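## Task

A sauce boat rests upright on the open, palm-up left hand. Rotate it so it ends upright with its spout pointing to this hand's thumb side. Only the palm, fingers and thumb of this hand may touch it; contact with anything else, or the boat leaving the hand, is a failure. Neither arm nor wrist may move and this palm must stay facing up throughout, otherwise it fails. To finish, hold the hand and the boat still with no motor of this hand overloaded or near overload (a motor dead from the start is ignored), then declare done. The hand is then flattened for you; the boat must not drop lower while it opens and must still be upright with the spout toward the thumb.

## Robot and tools

ROBOT. Two arms, left_arm and right_arm, each ending in a four-digit hand (index, middle, ring, thumb). right_arm has a right hand; left_arm has its mirror image. In this job the arms and wrists must not move at all: only finger motors do the work, with the object's palm kept up.

FRAMES. Scene frame: origin at table-top height midway between the nominal arm bases, +z up, +x out over the table, left_arm on the +y side (not the image side). Positions in metres, orientations as quaternions w,x,y,z. Each hand has its own hand-point axes: +z runs along straightened fingers toward the tips; +y points out of the palm face (palm surface at y = -0.062 m), and bending fingers moves tips toward +y; +x crosses the palm away from the thumb on the right hand but toward the thumb on the left hand. Knuckle hinges sit at z = -0.017 m, fingertip ends 0.139 m beyond. Only the rubber fingertip caps grip well. A rigid mast near the wrist on the palm side spans x +0.05 to +0.10 (left hand: -0.05 to -0.10), z -0.16 to -0.11, up to y = +0.06 m; keep the object off it.

execute_actions(actions, cameras). actions is a list of actions; each action is a table of 1 to 15 rows, one row per 1/30 s control step; if fewer than 15 rows, the final row is held for the remaining steps, so every action lasts 0.5 s. An empty list just reports state and images. cameras selects image sources by name: cam_head_left, cam_head_right, cam_high, cam_low, cam_left_wrist, cam_right_wrist (all 672x504); omitted, null or ["all"] gives all, [] gives none, an unknown name invalidates the call.

ROW LAYOUT: a single list of 48 numbers, each in [-1, 1], covering both arms every time. Positions 1-6: left_arm dx, dy, dz, rx, ry, rz. 7-22: left hand's sixteen motor goals. 23: left current_limit. 24: left speed. 25-30: right_arm dx..rz. 31-46: right hand's sixteen goals. 47: right current_limit. 48: right speed.

ARM NUMBERS are offsets, not poses: measured from the arm's Hand target at the action's start, along scene-frame axes, rotating about the target position; 1.0 equals 0.6 m or 180 degrees; rx, ry, rz form one rotation vector. Each row counts from that start, but successive actions accumulate. For this job send 0 in all twelve arm slots; zeros simply re-request the current target.

HAND NUMBERS are absolute goal angles, scaled between each hinge's two stops (not offsets). Order per hand: index_mcp, index_abd, index_pip, index_dip, middle_mcp, middle_abd, middle_pip, middle_dip, ring_mcp, ring_abd, ring_pip, ring_dip, thumb_cmc, thumb_axl, thumb_mcp, thumb_ipl. Brackets give degrees at +1 and -1, then the straight value. Fingers, moving toward -1: _mcp flexes the knuckle toward the palm (-18, +128; +0.75); _abd swings the finger sideways away from the thumb (-60, +60; +0.00); _pip flexes the middle joint (-29, +108; +0.58); _dip the tip joint (-21, +117; +0.70). Thumb: thumb_cmc toward -1 brings the thumb from alongside the palm to in front of it (-20, +120; +0.71); thumb_axl rolls it about its length (-27, +140; +0.68); thumb_mcp (-69, +109; +0.23) and thumb_ipl (-77, +108; +0.17) flex it, toward +z when thumb_axl is straight, or in the thumb_cmc swing direction when thumb_axl is near -0.40. A 0 is a real goal; to leave a hand unchanged, resend its hand_goal, hand_current_limit and hand_speed.

current_limit maps -1..+1 linearly to 0..550 mA (floor 11 mA) for all motors of that hand; it also caps hinge speed, and very low values may not lift a finger. speed sets goal travel at (speed + 1)/2 of 5.9 rad/s (floor 0.001 of that). Initial values: +0.4 and -0.6. Settings persist until rewritten.

RESULTS. Per arm: Hand target (the commanded pose after clipping), end_effector_position and end_effector_quat_wxyz (may be off by a few cm), joint positions, joint velocities ("within noise" means at rest), joint torques (include arm weight; entries 3 and 4 wrap at ±28 N m; positive toward larger joint position). Per hand, one entry per motor in the order above: hand_goal (written goals), hand_measured (actual hinge positions, same scale), hand_current_ma (positive pushes toward -1), hand_state: moving, goal (within 0.02 of goal), blocked (stopped short yet pressing), overload (shut down). Also hand_current_limit and hand_speed. A finger presses only while its goal lies past the object surface, harder with more margin up to the cap; gear friction can keep a grip even after easing. Echoing hand_measured as goals relaxes a grip.

AVOID. At 495 mA or more a motor's timer climbs; after 5 s it shuts off for 10 s, then resumes toward its last goal. A motor showing overload from the first reading is dead for good and its hinge goes limp. Avoid drops, releasing a moving object, slams, hard pushes, contact with the mast, table or other arm, and tipping the palm. Objects may get occasional small external nudges. Motors heat when loaded; MOTOR HOT appears at 85 °C, and at 100 °C that arm's joints give out (OVER-TEMPERATURE FAULT). The robot keeps the last command between calls.

zoom_image(camera, region): enlarges [x0, y0, x1, y1] pixels (origin top-left, at most 504x504) of a camera included in the latest images.

finished_scene(scene): the current scene's integer number. Irreversible; call once the object is still, oriented correctly and no motor is near overload. The hand is then opened flat and the object must hold its height and orientation.

Each tool is called after "Call:" as name(argument=value, ...), one argument or row to a line, values as JSON.

## Session

Call:
execute_actions(
  actions=[],
)

Scene clock: 0.00 s.
left_arm: end_effector_position=(+0.3811, +0.1256, +0.4185) hand_goal=(+0.754, +0.000, +0.576, +0.696, +0.754, +0.000, +0.576, +0.696, +0.754, +0.000, +0.576, +0.696, -0.104, +0.540, +0.162, +0.106) hand_measured=(+0.766, +0.000, +0.576, +0.696, +0.776, +0.000, +0.578, +0.696, +0.766, +0.000, +0.578, +0.696, -0.086, +0.544, +0.164, +0.108) hand_current_ma=(+38, +0, +2, +0, +78, +0, +2, +0, +36, +0, +2, +0, +59, +10, +7, +7) hand_state=(goal, goal, goal, goal, goal, goal, goal, goal, goal, goal, goal, goal, goal, goal, goal, goal) hand_current_limit=0.40 hand_speed=-0.60 end_effector_quat_wxyz=(+0.666, +0.659, +0.243, +0.251) | right_arm: end_effector_position=(+0.2896, -0.7018, +0.5831) hand_goal=(+0.754, +0.000, +0.576, +0.696, +0.754, +0.000, +0.576, +0.696, +0.754, +0.000, +0.576, +0.696, +0.714, +0.678, +0.226, +0.168) hand_measured=(+0.754, +0.000, +0.576, +0.696, +0.754, +0.000, +0.576, +0.696, +0.754, +0.000, +0.576, +0.696, +0.714, +0.678, +0.226, +0.168) hand_current_ma=(+0, +0, +0, +0, +0, +0, +0, +0, +0, +0, +0, +0, +0, +0, +0, +0) hand_state=(goal, goal, goal, goal, goal, goal, goal, goal, goal, goal, goal, goal, goal, goal, goal, goal) hand_current_limit=0.40 hand_speed=-0.60 end_effector_quat_wxyz=(+0.657, +0.649, +0.266, +0.276)
Joint positions: left_arm=[-0.867 1.098 0.614 0.496 -0.057 0.007] | right_arm=[-0.774 1.029 1.024 0.021 -0.005 0.009]
Joint velocities: within noise
Joint torques (N m): no reading
Heat: left arm: hottest wrist yaw 31 °C; right arm: hottest wrist yaw 29 °C.
Hand target: left_arm +0.3823, +0.1241, +0.4375; +0.678, +0.647, +0.240, +0.254 | right_arm +0.2893, -0.7016, +0.5972; +0.665, +0.641, +0.263, +0.279

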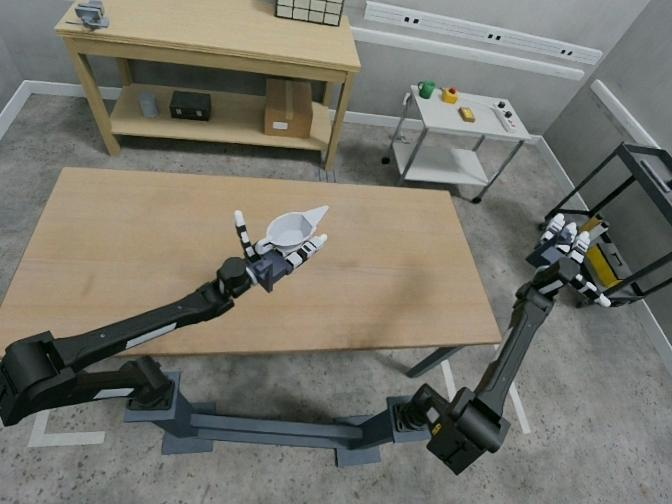

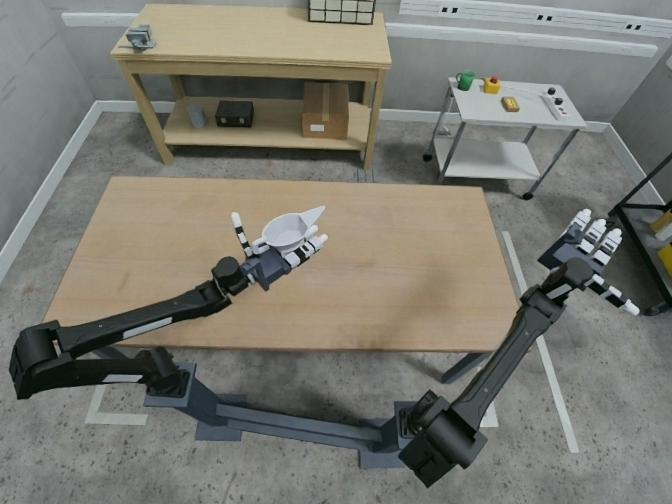

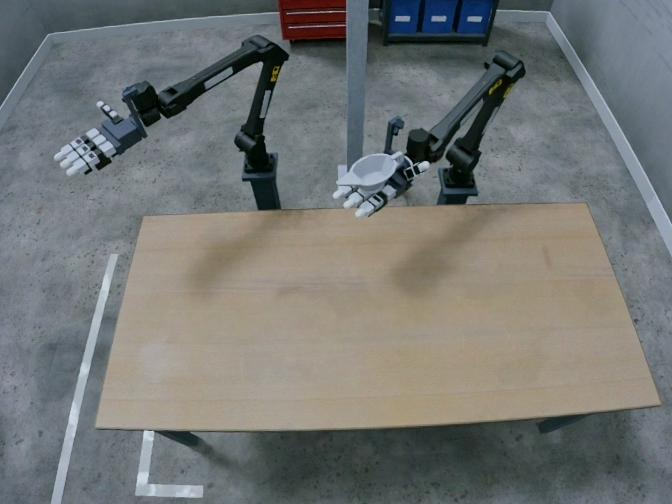

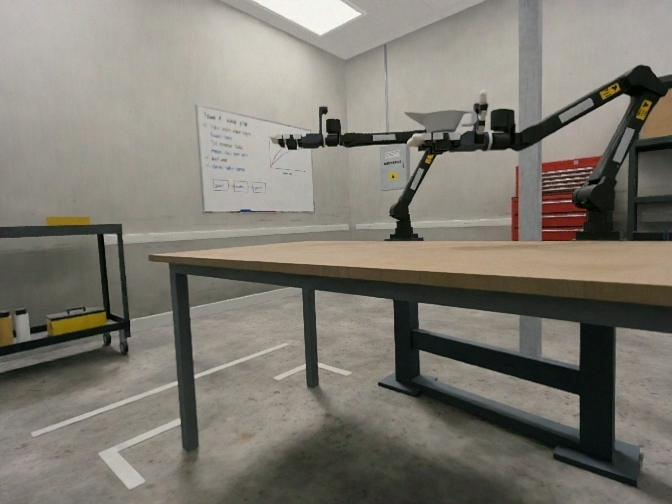

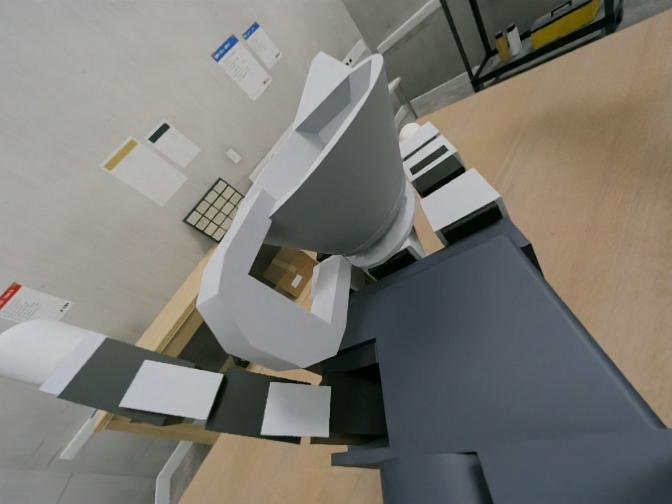

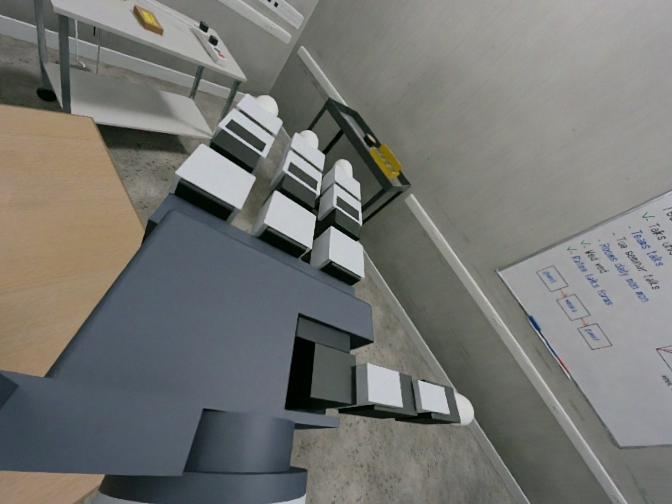

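Call:
zoom_image(
  camera="cam_head_left",
  region=[200, 180, 360, 300],
)

Call:
zoom_image(
  camera="cam_high",
  region=[310, 110, 450, 230],
)

Call:
zoom_image(
  camera="cam_low",
  region=[380, 70, 540, 190],
)

Call:
zoom_image(
  camera="cam_left_wrist",
  region=[100, 20, 600, 504],
)

Call:
zoom_image(
  camera="cam_head_right",
  region=[200, 180, 360, 300],
)

Scaled by 3.150 from the camera's 672x504 image, which has a finer 960x720 frame.

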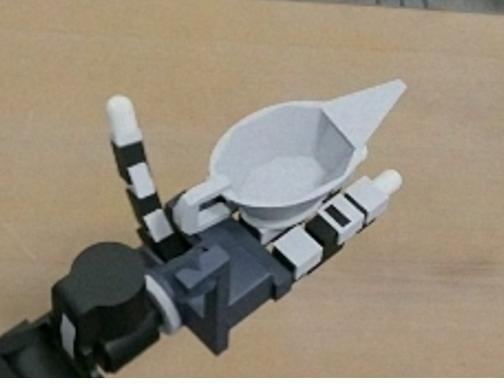

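Scaled by 3.600 from the camera's 672x504 image, which has a finer 960x720 frame.

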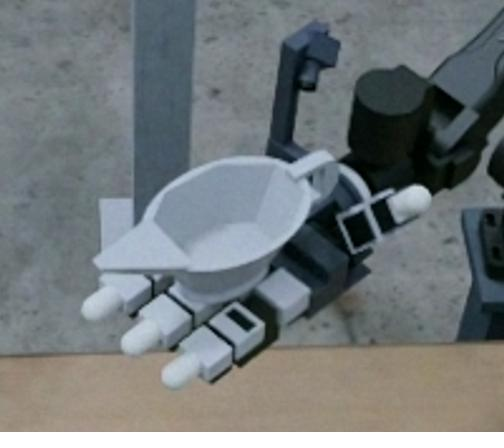

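Scaled by 3.150 from the camera's 672x504 image, which has a finer 960x720 frame.

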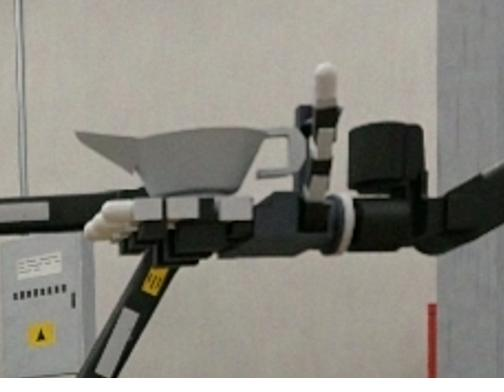

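Scaled by 1.008 from the camera's 672x504 image, which has a finer 960x720 frame.

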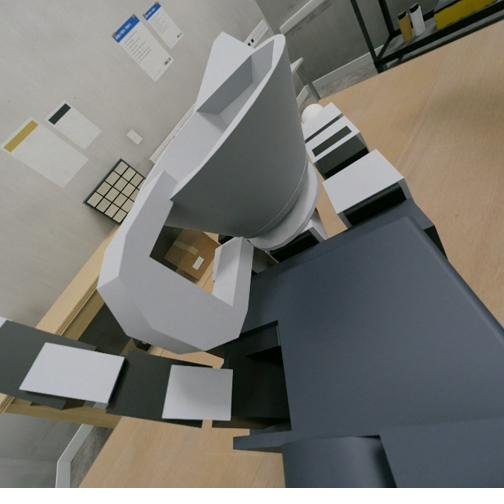

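Scaled by 3.150 from the camera's 672x504 image, which has a finer 960x720 frame.

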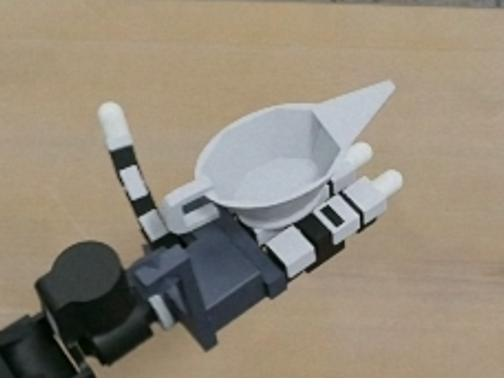

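Call:
zoom_image(
  camera="cam_high",
  region=[325, 140, 435, 225],
)

Call:
zoom_image(
  camera="cam_left_wrist",
  region=[300, 100, 560, 300],
)

Call:
zoom_image(
  camera="cam_head_left",
  region=[230, 195, 340, 280],
)

Call:
zoom_image(
  camera="cam_low",
  region=[395, 85, 505, 165],
)

Scaled by 4.582 from the camera's 672x504 image, which has a finer 960x720 frame.

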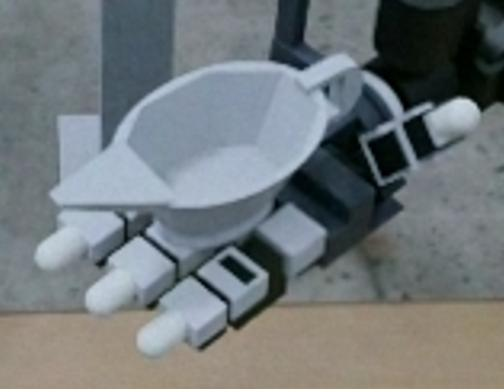

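Scaled by 1.938 from the camera's 672x504 image, which has a finer 960x720 frame.

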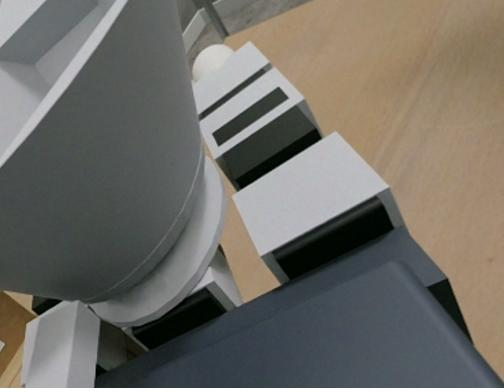

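Scaled by 4.582 from the camera's 672x504 image, which has a finer 960x720 frame.

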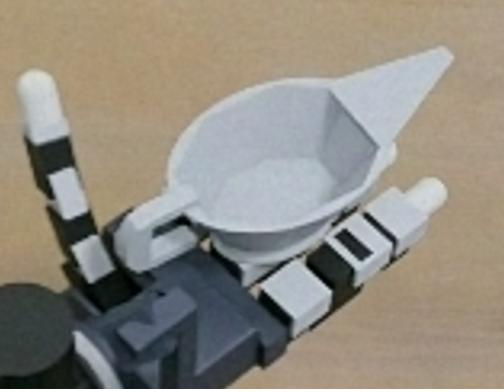

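Scaled by 4.582 from the camera's 672x504 image, which has a finer 960x720 frame.

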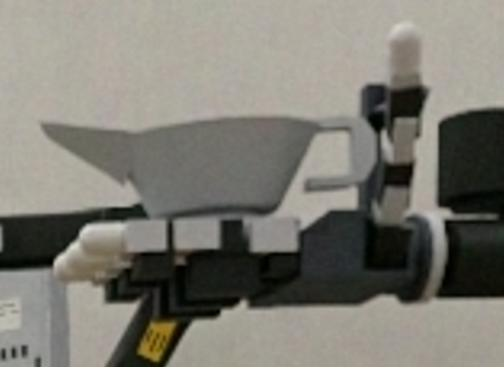

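Call:
execute_actions(
  actions=[
    [[0,0,0,0,0,0,0.754,0,0.576,0.696,0.754,0,0.576,0.696,0.754,0,0.576,0.696,0.08,0.68,0.162,0.106,0.4,-0.8,0,0,0,0,0,0,0.754,0,0.576,0.696,0.754,0,0.576,0.696,0.754,0,0.576,0.696,0.714,0.678,0.226,0.168,0.4,-0.6]],
    [[0,0,0,0,0,0,0.754,0,0.576,0.696,0.754,0,0.576,0.696,0.754,0,0.576,0.696,0.08,0.68,-0.1,0.1,0.4,-0.8,0,0,0,0,0,0,0.754,0,0.576,0.696,0.754,0,0.576,0.696,0.754,0,0.576,0.696,0.714,0.678,0.226,0.168,0.4,-0.6]],
  ],
  cameras=["cam_head_left", "cam_left_wrist", "cam_high"],
)

Scene clock: 141.13 s.
left_arm: end_effector_position=(+0.3811, +0.1256, +0.4185) hand_goal=(+0.754, +0.000, +0.576, +0.696, +0.754, +0.000, +0.576, +0.696, +0.754, +0.000, +0.576, +0.696, +0.080, +0.680, -0.100, +0.100) hand_measured=(+0.766, +0.000, +0.576, +0.696, +0.776, +0.000, +0.578, +0.696, +0.766, +0.000, +0.578, +0.696, +0.088, +0.680, -0.100, +0.102) hand_current_ma=(+38, +0, +2, +0, +78, +0, +2, +0, +36, +0, +2, +0, +21, +0, +0, +4) hand_state=(goal, goal, goal, goal, blocked, goal, goal, goal, goal, goal, goal, goal, goal, goal, goal, goal) hand_current_limit=0.40 hand_speed=-0.80 end_effector_quat_wxyz=(+0.666, +0.659, +0.243, +0.251) | right_arm: end_effector_position=(+0.2896, -0.7018, +0.5831) hand_goal=(+0.754, +0.000, +0.576, +0.696, +0.754, +0.000, +0.576, +0.696, +0.754, +0.000, +0.576, +0.696, +0.714, +0.678, +0.226, +0.168) hand_measured=(+0.764, +0.000, +0.576, +0.696, +0.762, +0.000, +0.576, +0.696, +0.762, +0.000, +0.576, +0.696, +0.722, +0.678, +0.226, +0.168) hand_current_ma=(+12, +0, +0, +0, +9, +0, +0, +0, +9, +0, +0, +0, +9, +0, +0, +0) hand_state=(goal, goal, goal, goal, goal, goal, goal, goal, goal, goal, goal, goal, goal, goal, goal, goal) hand_current_limit=0.40 hand_speed=-0.60 end_effector_quat_wxyz=(+0.657, +0.649, +0.266, +0.276)
Joint positions: left_arm=[-0.867 1.098 0.614 0.496 -0.057 0.007] | right_arm=[-0.774 1.029 1.024 0.021 -0.005 0.009]
Joint velocities: within noise
Joint torques (N m): left_arm=[-0.44 -6.42 14.69 3.32 -0.01 0.1] | right_arm=[0.38 -8.47 12.75 3.28 0.02 -0.06]
Heat: left arm: hottest elbow 37 °C; right arm: hottest elbow 40 °C.
Hand target: left_arm +0.3823, +0.1241, +0.4375; +0.678, +0.647, +0.240, +0.254 | right_arm +0.2893, -0.7016, +0.5972; +0.665, +0.641, +0.263, +0.279
Off the commanded pose: left_arm 0.019 m, 2 deg | right_arm 0.014 m, 1 deg.
Images, in order (width x height): cam_head_left 672x504, cam_high 672x504, cam_left_wrist 672x504.

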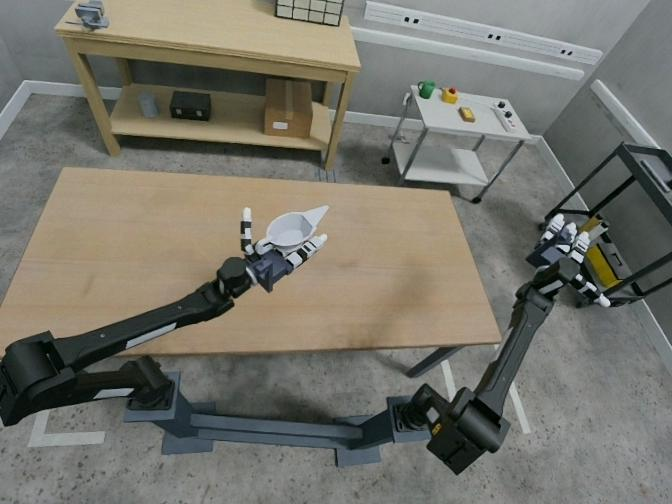

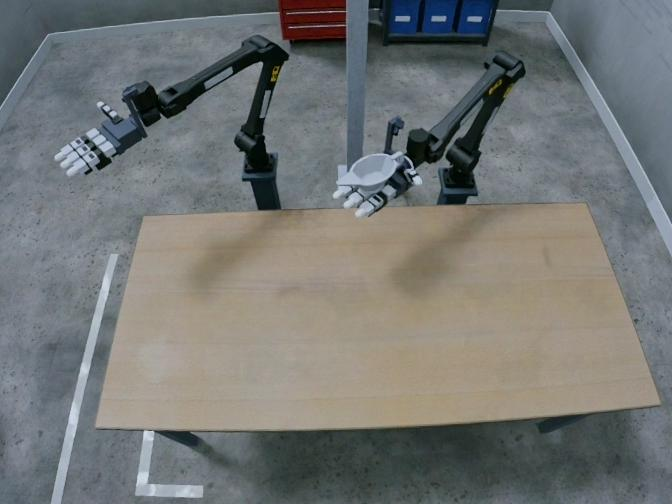

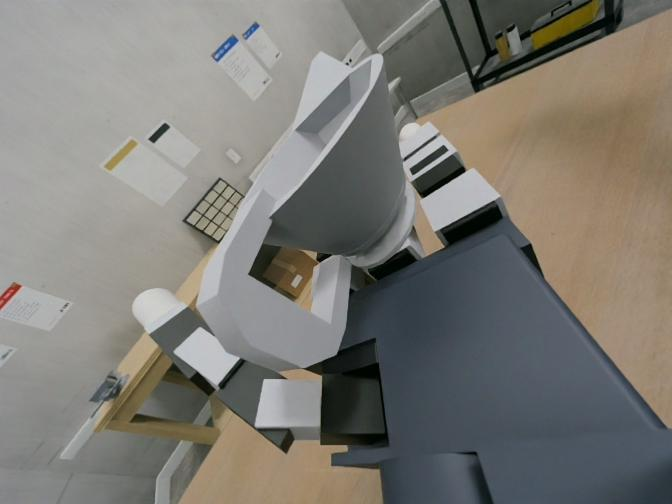

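Call:
execute_actions(
  actions=[
    [[0,0,0,0,0,0,0.754,0,0.576,0.696,0.754,0,0.576,0.696,0.754,0,0.576,0.696,-0.2,0.68,-0.15,0.15,0.4,-0.8,0,0,0,0,0,0,0.754,0,0.576,0.696,0.754,0,0.576,0.696,0.754,0,0.576,0.696,0.714,0.678,0.226,0.168,0.4,-0.6]],
    [[0,0,0,0,0,0,0.754,0,0.576,0.696,0.754,0,0.576,0.696,0.754,0,0.576,0.696,-0.4,0.68,-0.15,0.15,0.4,-0.8,0,0,0,0,0,0,0.754,0,0.576,0.696,0.754,0,0.576,0.696,0.754,0,0.576,0.696,0.714,0.678,0.226,0.168,0.4,-0.6]],
  ],
  cameras=["cam_head_left", "cam_left_wrist", "cam_high"],
)

Call:
zoom_image(
  camera="cam_head_left",
  region=[230, 195, 340, 280],
)

Call:
zoom_image(
  camera="cam_high",
  region=[325, 140, 435, 225],
)

Scene clock: 158.00 s.
left_arm: end_effector_position=(+0.3811, +0.1256, +0.4185) hand_goal=(+0.754, +0.000, +0.576, +0.696, +0.754, +0.000, +0.576, +0.696, +0.754, +0.000, +0.576, +0.696, -0.400, +0.680, -0.150, +0.150) hand_measured=(+0.766, +0.000, +0.576, +0.696, +0.776, +0.000, +0.578, +0.696, +0.766, +0.000, +0.578, +0.696, -0.390, +0.680, -0.150, +0.146) hand_current_ma=(+38, +0, +2, +0, +78, +0, +2, +0, +36, +0, +2, +0, +28, +1, -2, -13) hand_state=(goal, goal, goal, goal, blocked, goal, goal, goal, goal, goal, goal, goal, goal, goal, goal, goal) hand_current_limit=0.40 hand_speed=-0.80 end_effector_quat_wxyz=(+0.666, +0.659, +0.243, +0.251) | right_arm: end_effector_position=(+0.2896, -0.7018, +0.5831) hand_goal=(+0.754, +0.000, +0.576, +0.696, +0.754, +0.000, +0.576, +0.696, +0.754, +0.000, +0.576, +0.696, +0.714, +0.678, +0.226, +0.168) hand_measured=(+0.764, +0.000, +0.576, +0.696, +0.762, +0.000, +0.576, +0.696, +0.762, +0.000, +0.576, +0.696, +0.722, +0.678, +0.226, +0.168) hand_current_ma=(+12, +0, +0, +0, +9, +0, +0, +0, +9, +0, +0, +0, +9, +0, +0, +0) hand_state=(goal, goal, goal, goal, goal, goal, goal, goal, goal, goal, goal, goal, goal, goal, goal, goal) hand_current_limit=0.40 hand_speed=-0.60 end_effector_quat_wxyz=(+0.657, +0.649, +0.266, +0.276)
Joint positions: left_arm=[-0.867 1.098 0.614 0.496 -0.057 0.007] | right_arm=[-0.774 1.029 1.024 0.021 -0.005 0.009]
Joint velocities: within noise
Joint torques (N m): left_arm=[-0.38 -6.48 14.68 3.29 -0.01 0.06] | right_arm=[0.38 -8.53 12.74 3.28 0.02 -0.05]
Heat: left arm: hottest elbow 37 °C; right arm: hottest elbow 40 °C.
Hand target: left_arm +0.3823, +0.1241, +0.4375; +0.678, +0.647, +0.240, +0.254 | right_arm +0.2893, -0.7016, +0.5972; +0.665, +0.641, +0.263, +0.279
Off the commanded pose: left_arm 0.019 m, 2 deg | right_arm 0.014 m, 1 deg.
Images, in order (width x height): cam_head_left 672x504, cam_high 672x504, cam_left_wrist 672x504.

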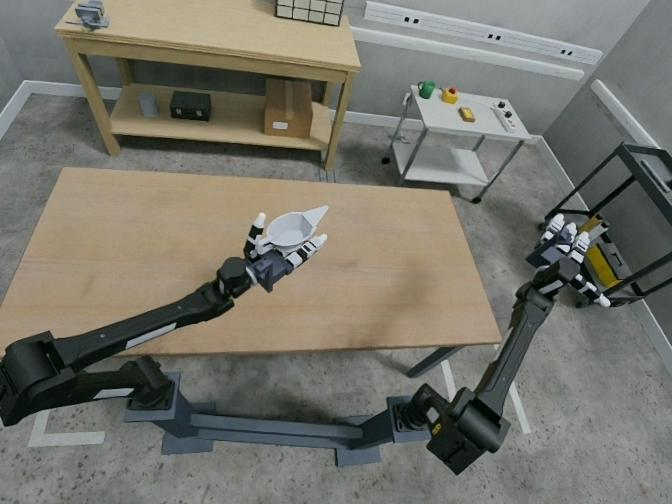

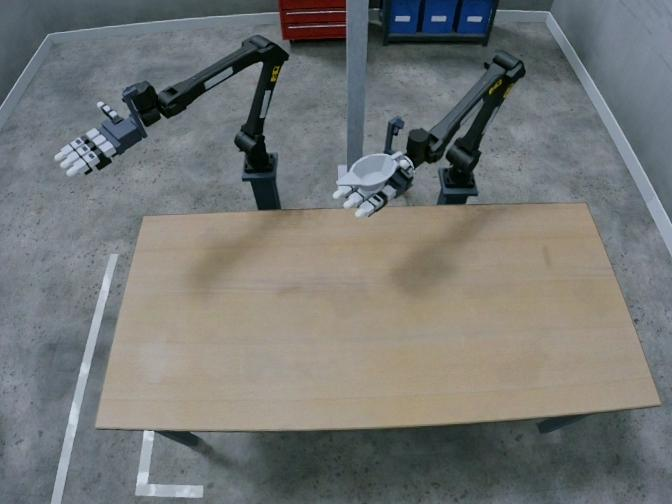

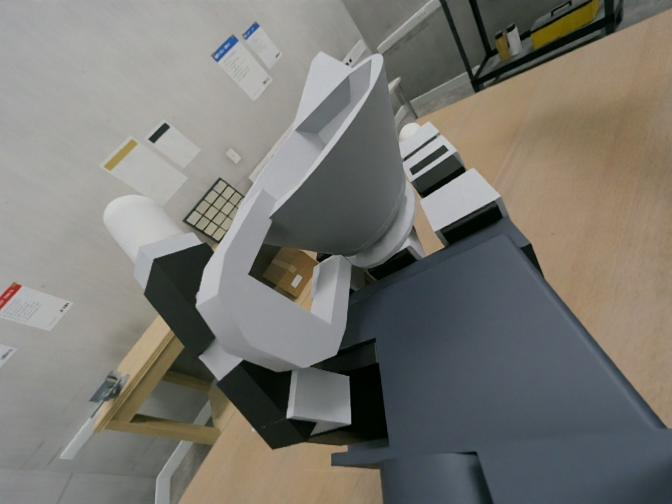

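Scaled by 4.582 from the camera's 672x504 image, which has a finer 960x720 frame.

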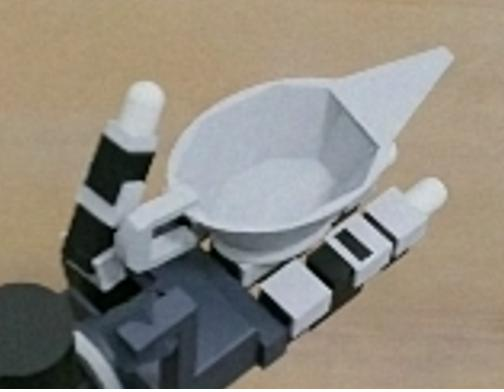

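Scaled by 4.582 from the camera's 672x504 image, which has a finer 960x720 frame.

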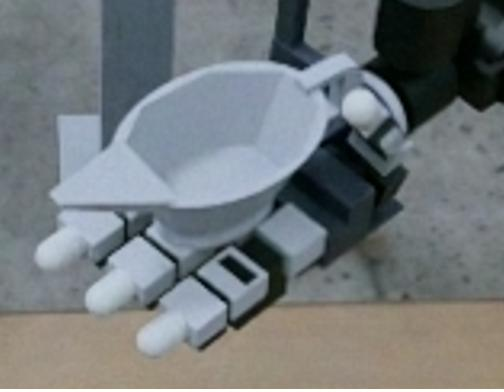

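Call:
execute_actions(
  actions=[
    [[0,0,0,0,0,0,0.754,0,0.576,0.696,0.754,0,0.576,0.696,0.754,0,0.576,0.696,-0.5,0.68,-0.15,0.15,0.4,-0.85,0,0,0,0,0,0,0.754,0,0.576,0.696,0.754,0,0.576,0.696,0.754,0,0.576,0.696,0.714,0.678,0.226,0.168,0.4,-0.6]],
    [[0,0,0,0,0,0,0.754,0,0.576,0.696,0.754,0,0.576,0.696,0.754,0,0.576,0.696,-0.6,0.68,-0.15,0.15,0.4,-0.85,0,0,0,0,0,0,0.754,0,0.576,0.696,0.754,0,0.576,0.696,0.754,0,0.576,0.696,0.714,0.678,0.226,0.168,0.4,-0.6]],
  ],
  cameras=["cam_head_left", "cam_left_wrist"],
)

Call:
zoom_image(
  camera="cam_head_left",
  region=[230, 195, 340, 280],
)

Scene clock: 165.20 s.
left_arm: end_effector_position=(+0.3811, +0.1256, +0.4185) hand_goal=(+0.754, +0.000, +0.576, +0.696, +0.754, +0.000, +0.576, +0.696, +0.754, +0.000, +0.576, +0.696, -0.600, +0.680, -0.150, +0.150) hand_measured=(+0.766, +0.000, +0.576, +0.696, +0.780, +0.000, +0.578, +0.696, +0.766, +0.000, +0.578, +0.696, -0.582, +0.680, -0.146, +0.150) hand_current_ma=(+38, +0, +2, +0, +91, +0, +2, +0, +36, +0, +2, +0, +57, +1, +11, -1) hand_state=(goal, goal, goal, goal, blocked, goal, goal, goal, goal, goal, goal, goal, goal, goal, goal, goal) hand_current_limit=0.40 hand_speed=-0.85 end_effector_quat_wxyz=(+0.666, +0.659, +0.243, +0.251) | right_arm: end_effector_position=(+0.2896, -0.7018, +0.5831) hand_goal=(+0.754, +0.000, +0.576, +0.696, +0.754, +0.000, +0.576, +0.696, +0.754, +0.000, +0.576, +0.696, +0.714, +0.678, +0.226, +0.168) hand_measured=(+0.764, +0.000, +0.576, +0.696, +0.762, +0.000, +0.576, +0.696, +0.762, +0.000, +0.576, +0.696, +0.722, +0.678, +0.226, +0.168) hand_current_ma=(+12, +0, +0, +0, +9, +0, +0, +0, +9, +0, +0, +0, +9, +0, +0, +0) hand_state=(goal, goal, goal, goal, goal, goal, goal, goal, goal, goal, goal, goal, goal, goal, goal, goal) hand_current_limit=0.40 hand_speed=-0.60 end_effector_quat_wxyz=(+0.657, +0.649, +0.266, +0.276)
Joint positions: left_arm=[-0.867 1.098 0.614 0.496 -0.057 0.007] | right_arm=[-0.774 1.029 1.024 0.021 -0.005 0.009]
Joint velocities: within noise
Joint torques (N m): left_arm=[-0.38 -6.42 14.72 3.32 -0.01 0.04] | right_arm=[0.38 -8.53 12.72 3.28 0.02 -0.06]
Heat: left arm: hottest elbow 37 °C; right arm: hottest elbow 40 °C.
Hand target: left_arm +0.3823, +0.1241, +0.4375; +0.678, +0.647, +0.240, +0.254 | right_arm +0.2893, -0.7016, +0.5972; +0.665, +0.641, +0.263, +0.279
Off the commanded pose: left_arm 0.019 m, 2 deg | right_arm 0.014 m, 1 deg.
Images, in order (width x height): cam_head_left 672x504, cam_left_wrist 672x504.

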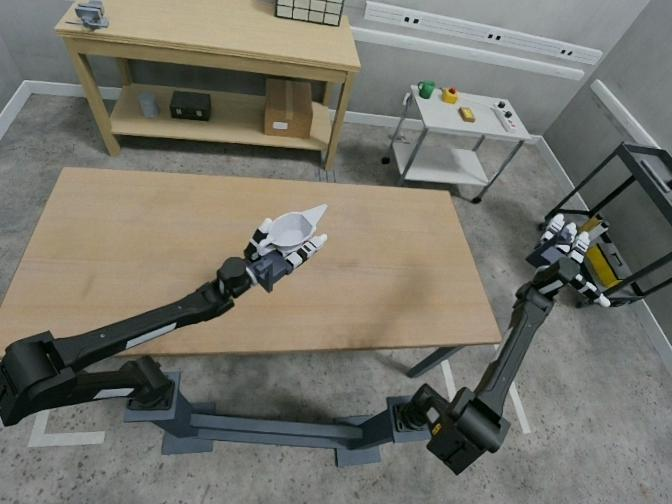

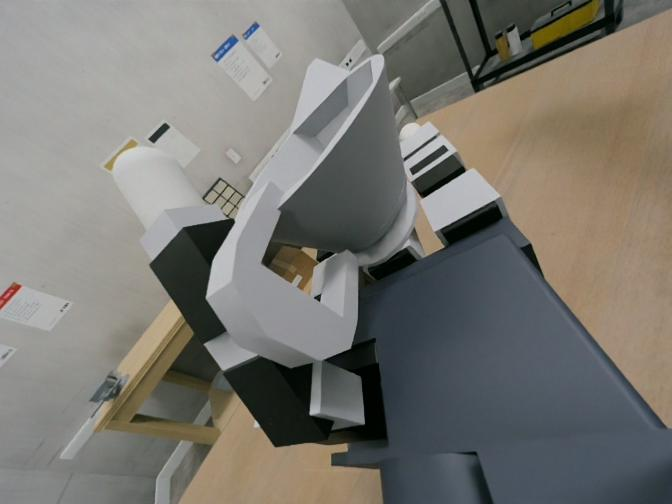

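Scaled by 4.582 from the camera's 672x504 image, which has a finer 960x720 frame.

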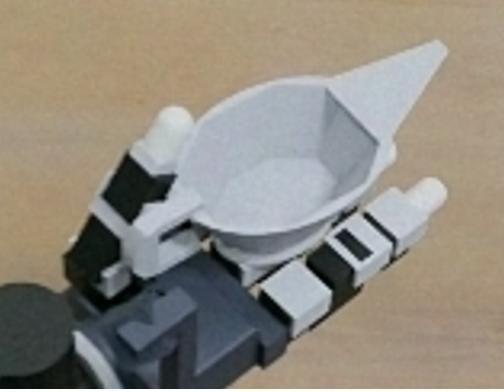

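Call:
execute_actions(
  actions=[
    [[0,0,0,0,0,0,0.754,0,0.576,0.696,0.754,0,0.576,0.696,0.754,0,0.576,0.696,-0.7,0.68,-0.15,0.15,0.4,-0.85,0,0,0,0,0,0,0.754,0,0.576,0.696,0.754,0,0.576,0.696,0.754,0,0.576,0.696,0.714,0.678,0.226,0.168,0.4,-0.6]],
    [[0,0,0,0,0,0,0.754,0,0.576,0.696,0.754,0,0.576,0.696,0.754,0,0.576,0.696,-0.8,0.68,-0.15,0.15,0.4,-0.85,0,0,0,0,0,0,0.754,0,0.576,0.696,0.754,0,0.576,0.696,0.754,0,0.576,0.696,0.714,0.678,0.226,0.168,0.4,-0.6]],
  ],
  cameras=["cam_head_left", "cam_left_wrist", "cam_high"],
)

Call:
zoom_image(
  camera="cam_head_left",
  region=[230, 195, 340, 280],
)

Call:
zoom_image(
  camera="cam_high",
  region=[325, 140, 435, 225],
)

Scene clock: 172.27 s.
left_arm: end_effector_position=(+0.3811, +0.1256, +0.4185) hand_goal=(+0.754, +0.000, +0.576, +0.696, +0.754, +0.000, +0.576, +0.696, +0.754, +0.000, +0.576, +0.696, -0.800, +0.680, -0.150, +0.150) hand_measured=(+0.766, +0.000, +0.576, +0.696, +0.784, +0.000, +0.578, +0.696, +0.766, +0.000, +0.578, +0.696, -0.752, +0.682, -0.130, +0.156) hand_current_ma=(+38, +0, +2, +0, +113, +0, +2, +0, +36, +0, +2, +0, +185, +7, +88, +23) hand_state=(goal, goal, goal, goal, blocked, goal, goal, goal, goal, goal, goal, goal, blocked, goal, blocked, goal) hand_current_limit=0.40 hand_speed=-0.85 end_effector_quat_wxyz=(+0.666, +0.659, +0.243, +0.251) | right_arm: end_effector_position=(+0.2896, -0.7018, +0.5831) hand_goal=(+0.754, +0.000, +0.576, +0.696, +0.754, +0.000, +0.576, +0.696, +0.754, +0.000, +0.576, +0.696, +0.714, +0.678, +0.226, +0.168) hand_measured=(+0.764, +0.000, +0.576, +0.696, +0.762, +0.000, +0.576, +0.696, +0.762, +0.000, +0.576, +0.696, +0.722, +0.678, +0.226, +0.168) hand_current_ma=(+12, +0, +0, +0, +9, +0, +0, +0, +9, +0, +0, +0, +9, +0, +0, +0) hand_state=(goal, goal, goal, goal, goal, goal, goal, goal, goal, goal, goal, goal, goal, goal, goal, goal) hand_current_limit=0.40 hand_speed=-0.60 end_effector_quat_wxyz=(+0.657, +0.649, +0.266, +0.276)
Joint positions: left_arm=[-0.867 1.098 0.614 0.496 -0.057 0.007] | right_arm=[-0.774 1.029 1.024 0.021 -0.005 0.009]
Joint velocities: within noise
Joint torques (N m): left_arm=[-0.44 -6.36 14.69 3.32 -0.02 0.03] | right_arm=[0.44 -8.47 12.74 3.28 0.02 -0.05]
Heat: left arm: hottest elbow 38 °C; right arm: hottest elbow 40 °C.
Hand target: left_arm +0.3823, +0.1241, +0.4375; +0.678, +0.647, +0.240, +0.254 | right_arm +0.2893, -0.7016, +0.5972; +0.665, +0.641, +0.263, +0.279
Off the commanded pose: left_arm 0.019 m, 2 deg | right_arm 0.014 m, 1 deg.
Images, in order (width x height): cam_head_left 672x504, cam_high 672x504, cam_left_wrist 672x504.

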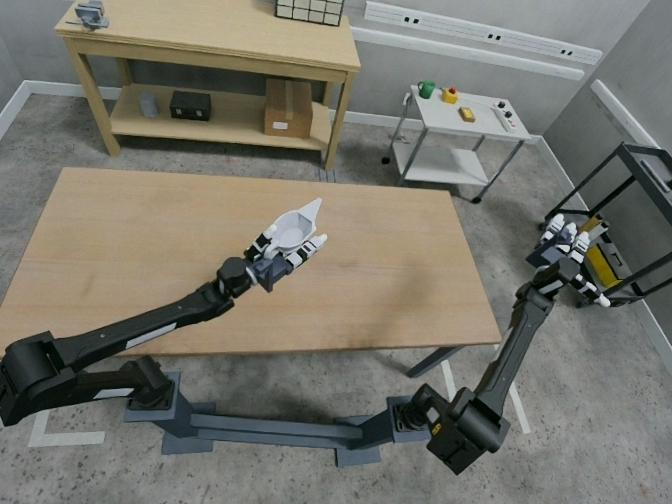

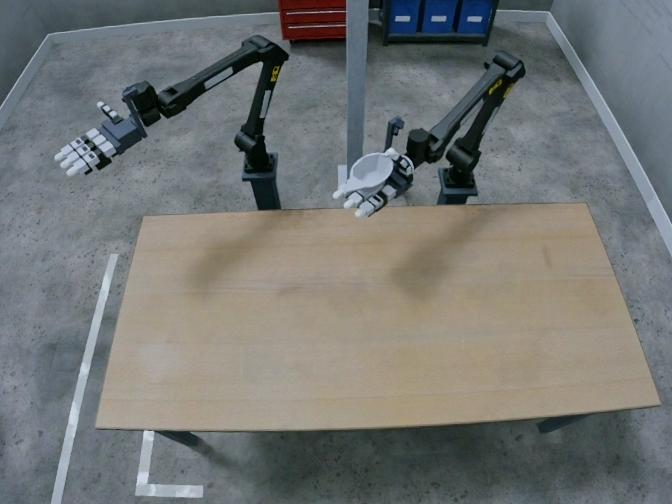

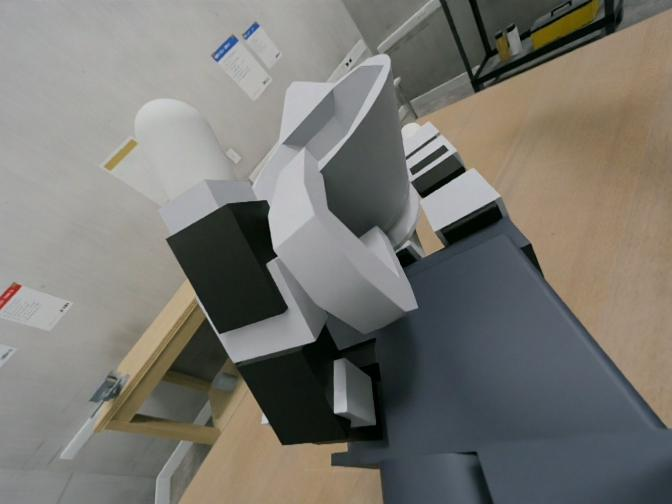

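Scaled by 4.582 from the camera's 672x504 image, which has a finer 960x720 frame.

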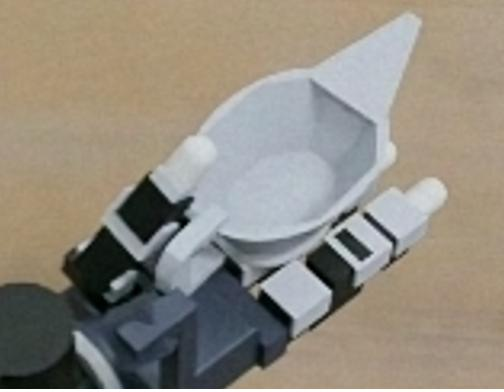

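Scaled by 4.582 from the camera's 672x504 image, which has a finer 960x720 frame.

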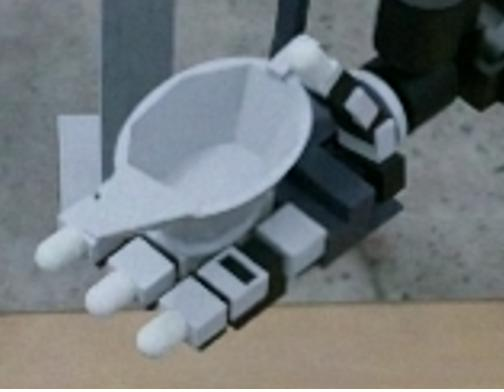

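Call:
execute_actions(
  actions=[
    [[0,0,0,0,0,0,0.754,0,0.576,0.696,0.754,0,0.576,0.696,0.754,0,0.576,0.696,-0.8,0.55,-0.15,0.15,0.4,-0.85,0,0,0,0,0,0,0.754,0,0.576,0.696,0.754,0,0.576,0.696,0.754,0,0.576,0.696,0.714,0.678,0.226,0.168,0.4,-0.6]],
    [[0,0,0,0,0,0,0.754,0,0.576,0.696,0.754,0,0.576,0.696,0.754,0,0.576,0.696,-0.85,0.44,-0.15,0.15,0.4,-0.85,0,0,0,0,0,0,0.754,0,0.576,0.696,0.754,0,0.576,0.696,0.754,0,0.576,0.696,0.714,0.678,0.226,0.168,0.4,-0.6]],
  ],
  cameras=["cam_head_left", "cam_left_wrist", "cam_high"],
)

Call:
zoom_image(
  camera="cam_head_left",
  region=[230, 195, 340, 280],
)

Call:
zoom_image(
  camera="cam_high",
  region=[325, 140, 435, 225],
)

Scene clock: 182.33 s.
left_arm: end_effector_position=(+0.3811, +0.1256, +0.4185) hand_goal=(+0.754, +0.000, +0.576, +0.696, +0.754, +0.000, +0.576, +0.696, +0.754, +0.000, +0.576, +0.696, -0.850, +0.440, -0.150, +0.150) hand_measured=(+0.770, +0.000, +0.578, +0.696, +0.782, +0.000, +0.578, +0.696, +0.768, +0.000, +0.578, +0.696, -0.834, +0.444, -0.136, +0.156) hand_current_ma=(+51, +0, +2, +0, +103, +0, +3, +0, +44, +0, +2, +0, +49, +10, +58, +25) hand_state=(goal, goal, goal, goal, blocked, goal, goal, goal, goal, goal, goal, goal, goal, goal, goal, goal) hand_current_limit=0.40 hand_speed=-0.85 end_effector_quat_wxyz=(+0.666, +0.659, +0.243, +0.251) | right_arm: end_effector_position=(+0.2896, -0.7018, +0.5831) hand_goal=(+0.754, +0.000, +0.576, +0.696, +0.754, +0.000, +0.576, +0.696, +0.754, +0.000, +0.576, +0.696, +0.714, +0.678, +0.226, +0.168) hand_measured=(+0.764, +0.000, +0.576, +0.696, +0.762, +0.000, +0.576, +0.696, +0.762, +0.000, +0.576, +0.696, +0.722, +0.678, +0.226, +0.168) hand_current_ma=(+12, +0, +0, +0, +9, +0, +0, +0, +9, +0, +0, +0, +9, +0, +0, +0) hand_state=(goal, goal, goal, goal, goal, goal, goal, goal, goal, goal, goal, goal, goal, goal, goal, goal) hand_current_limit=0.40 hand_speed=-0.60 end_effector_quat_wxyz=(+0.657, +0.649, +0.266, +0.276)
Joint positions: left_arm=[-0.867 1.098 0.614 0.496 -0.057 0.007] | right_arm=[-0.774 1.029 1.024 0.021 -0.005 0.009]
Joint velocities: within noise
Joint torques (N m): left_arm=[-0.5 -6.36 14.69 3.29 0 0.01] | right_arm=[0.38 -8.53 12.74 3.28 0.02 -0.05]
Heat: left arm: hottest elbow 38 °C; right arm: hottest elbow 41 °C.
Hand target: left_arm +0.3823, +0.1241, +0.4375; +0.678, +0.647, +0.239, +0.254 | right_arm +0.2893, -0.7016, +0.5972; +0.665, +0.641, +0.263, +0.279
Off the commanded pose: left_arm 0.019 m, 2 deg | right_arm 0.014 m, 1 deg.
Images, in order (width x height): cam_head_left 672x504, cam_high 672x504, cam_left_wrist 672x504.

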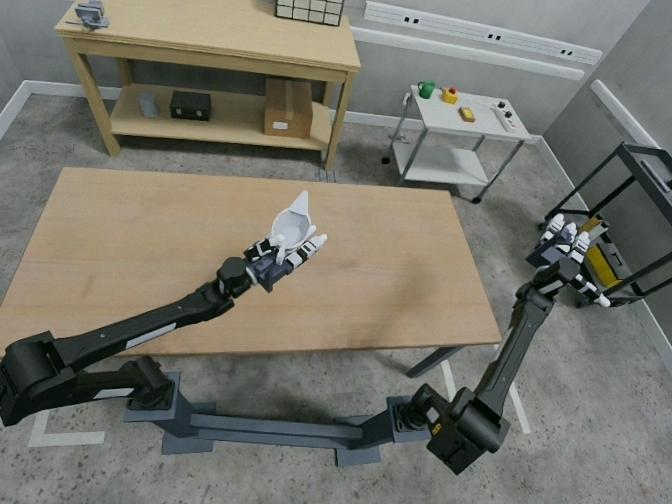

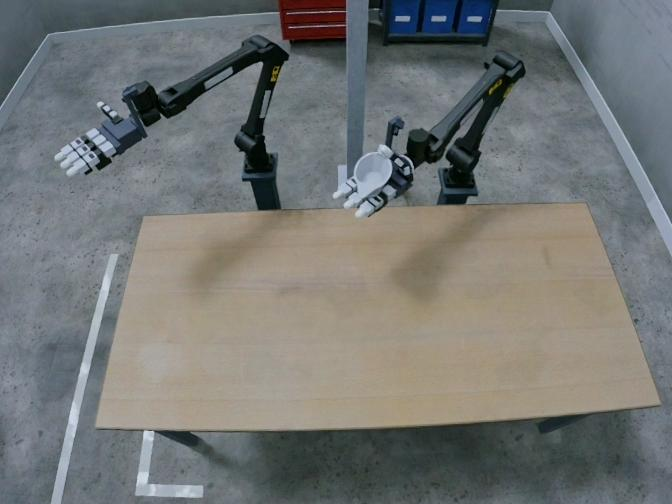

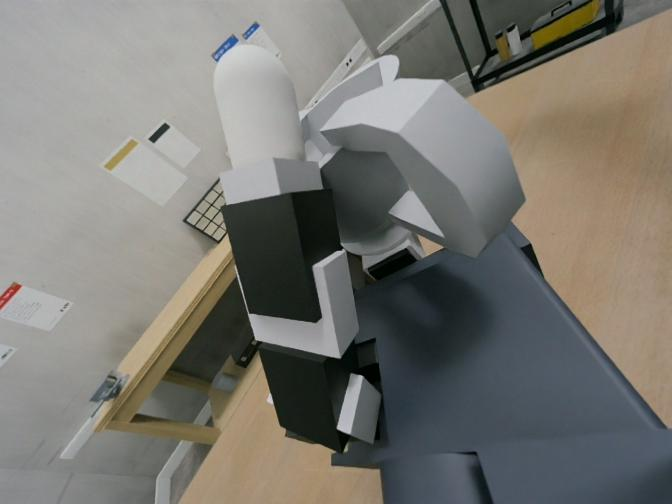

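Scaled by 4.582 from the camera's 672x504 image, which has a finer 960x720 frame.

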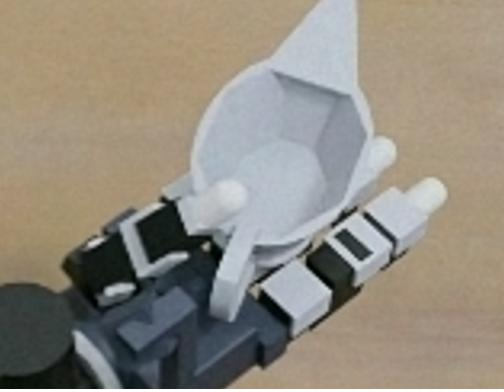

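Scaled by 4.582 from the camera's 672x504 image, which has a finer 960x720 frame.

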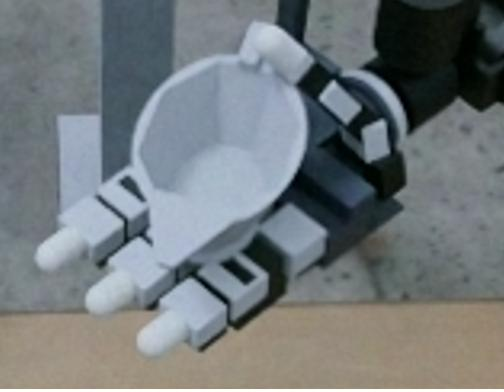

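Call:
execute_actions(
  actions=[
    [[0,0,0,0,0,0,0.754,0,0.576,0.696,0.754,0,0.576,0.696,0.754,0,0.576,0.696,-0.85,0.34,-0.15,0.15,0.4,-0.88,0,0,0,0,0,0,0.754,0,0.576,0.696,0.754,0,0.576,0.696,0.754,0,0.576,0.696,0.714,0.678,0.226,0.168,0.4,-0.6]],
  ],
  cameras=["cam_head_left", "cam_left_wrist", "cam_high"],
)

Call:
zoom_image(
  camera="cam_head_left",
  region=[230, 185, 340, 280],
)

Call:
zoom_image(
  camera="cam_high",
  region=[325, 140, 435, 225],
)

Scene clock: 196.07 s.
left_arm: end_effector_position=(+0.3811, +0.1256, +0.4185) hand_goal=(+0.754, +0.000, +0.576, +0.696, +0.754, +0.000, +0.576, +0.696, +0.754, +0.000, +0.576, +0.696, -0.850, +0.340, -0.150, +0.150) hand_measured=(+0.770, +0.000, +0.578, +0.696, +0.782, +0.000, +0.578, +0.696, +0.768, +0.000, +0.578, +0.696, -0.836, +0.346, -0.136, +0.156) hand_current_ma=(+51, +0, +2, +0, +103, +0, +3, +0, +44, +0, +2, +0, +45, +20, +57, +25) hand_state=(goal, goal, goal, goal, blocked, goal, goal, goal, goal, goal, goal, goal, goal, goal, goal, goal) hand_current_limit=0.40 hand_speed=-0.88 end_effector_quat_wxyz=(+0.666, +0.659, +0.243, +0.251) | right_arm: end_effector_position=(+0.2896, -0.7018, +0.5831) hand_goal=(+0.754, +0.000, +0.576, +0.696, +0.754, +0.000, +0.576, +0.696, +0.754, +0.000, +0.576, +0.696, +0.714, +0.678, +0.226, +0.168) hand_measured=(+0.764, +0.000, +0.576, +0.696, +0.762, +0.000, +0.576, +0.696, +0.762, +0.000, +0.576, +0.696, +0.722, +0.678, +0.226, +0.168) hand_current_ma=(+12, +0, +0, +0, +9, +0, +0, +0, +9, +0, +0, +0, +9, +0, +0, +0) hand_state=(goal, goal, goal, goal, goal, goal, goal, goal, goal, goal, goal, goal, goal, goal, goal, goal) hand_current_limit=0.40 hand_speed=-0.60 end_effector_quat_wxyz=(+0.657, +0.649, +0.266, +0.276)
Joint positions: left_arm=[-0.867 1.098 0.614 0.496 -0.057 0.007] | right_arm=[-0.774 1.029 1.024 0.021 -0.005 0.009]
Joint velocities: within noise
Joint torques (N m): left_arm=[-0.44 -6.53 14.67 3.32 0.01 0.01] | right_arm=[0.38 -8.47 12.74 3.28 0.02 -0.06]
Heat: left arm: hottest elbow 38 °C; right arm: hottest elbow 41 °C.
Hand target: left_arm +0.3823, +0.1241, +0.4375; +0.678, +0.647, +0.239, +0.254 | right_arm +0.2893, -0.7016, +0.5972; +0.665, +0.641, +0.263, +0.279
Off the commanded pose: left_arm 0.019 m, 2 deg | right_arm 0.014 m, 1 deg.
Images, in order (width x height): cam_head_left 672x504, cam_high 672x504, cam_left_wrist 672x504.

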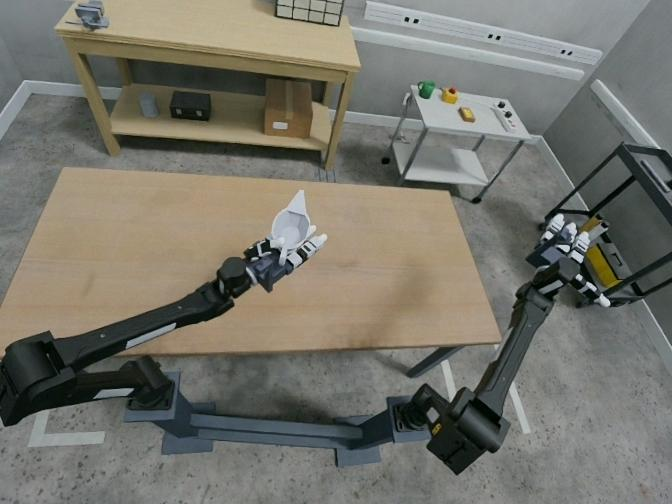

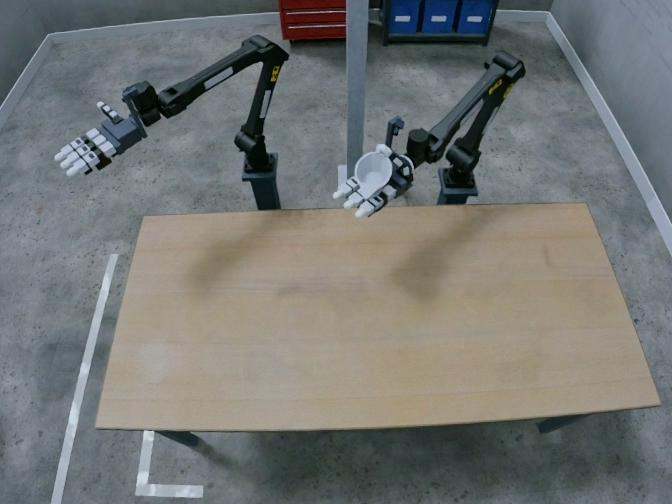

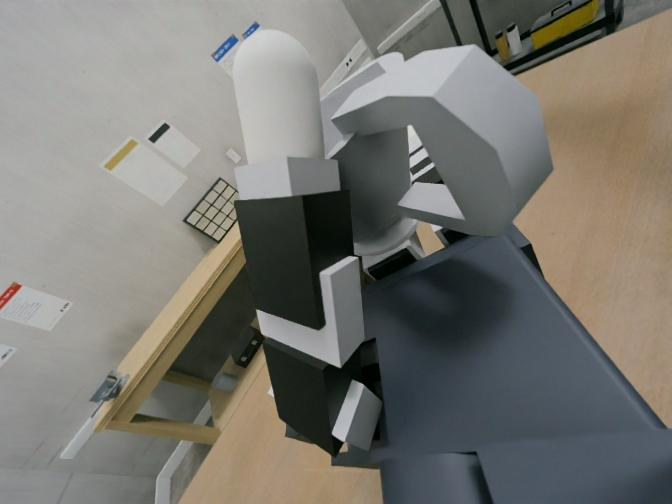

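Scaled by 4.582 from the camera's 672x504 image, which has a finer 960x720 frame.

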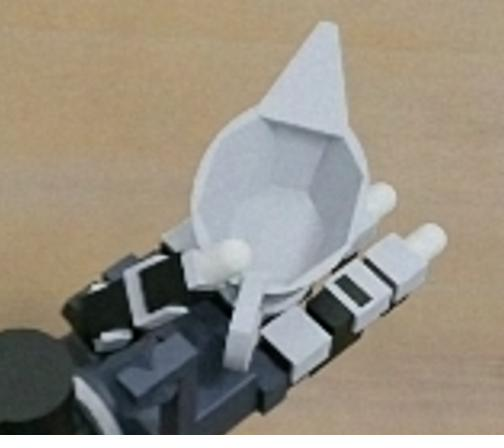

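Scaled by 4.582 from the camera's 672x504 image, which has a finer 960x720 frame.

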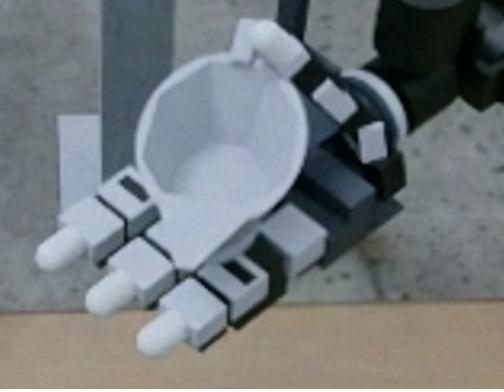

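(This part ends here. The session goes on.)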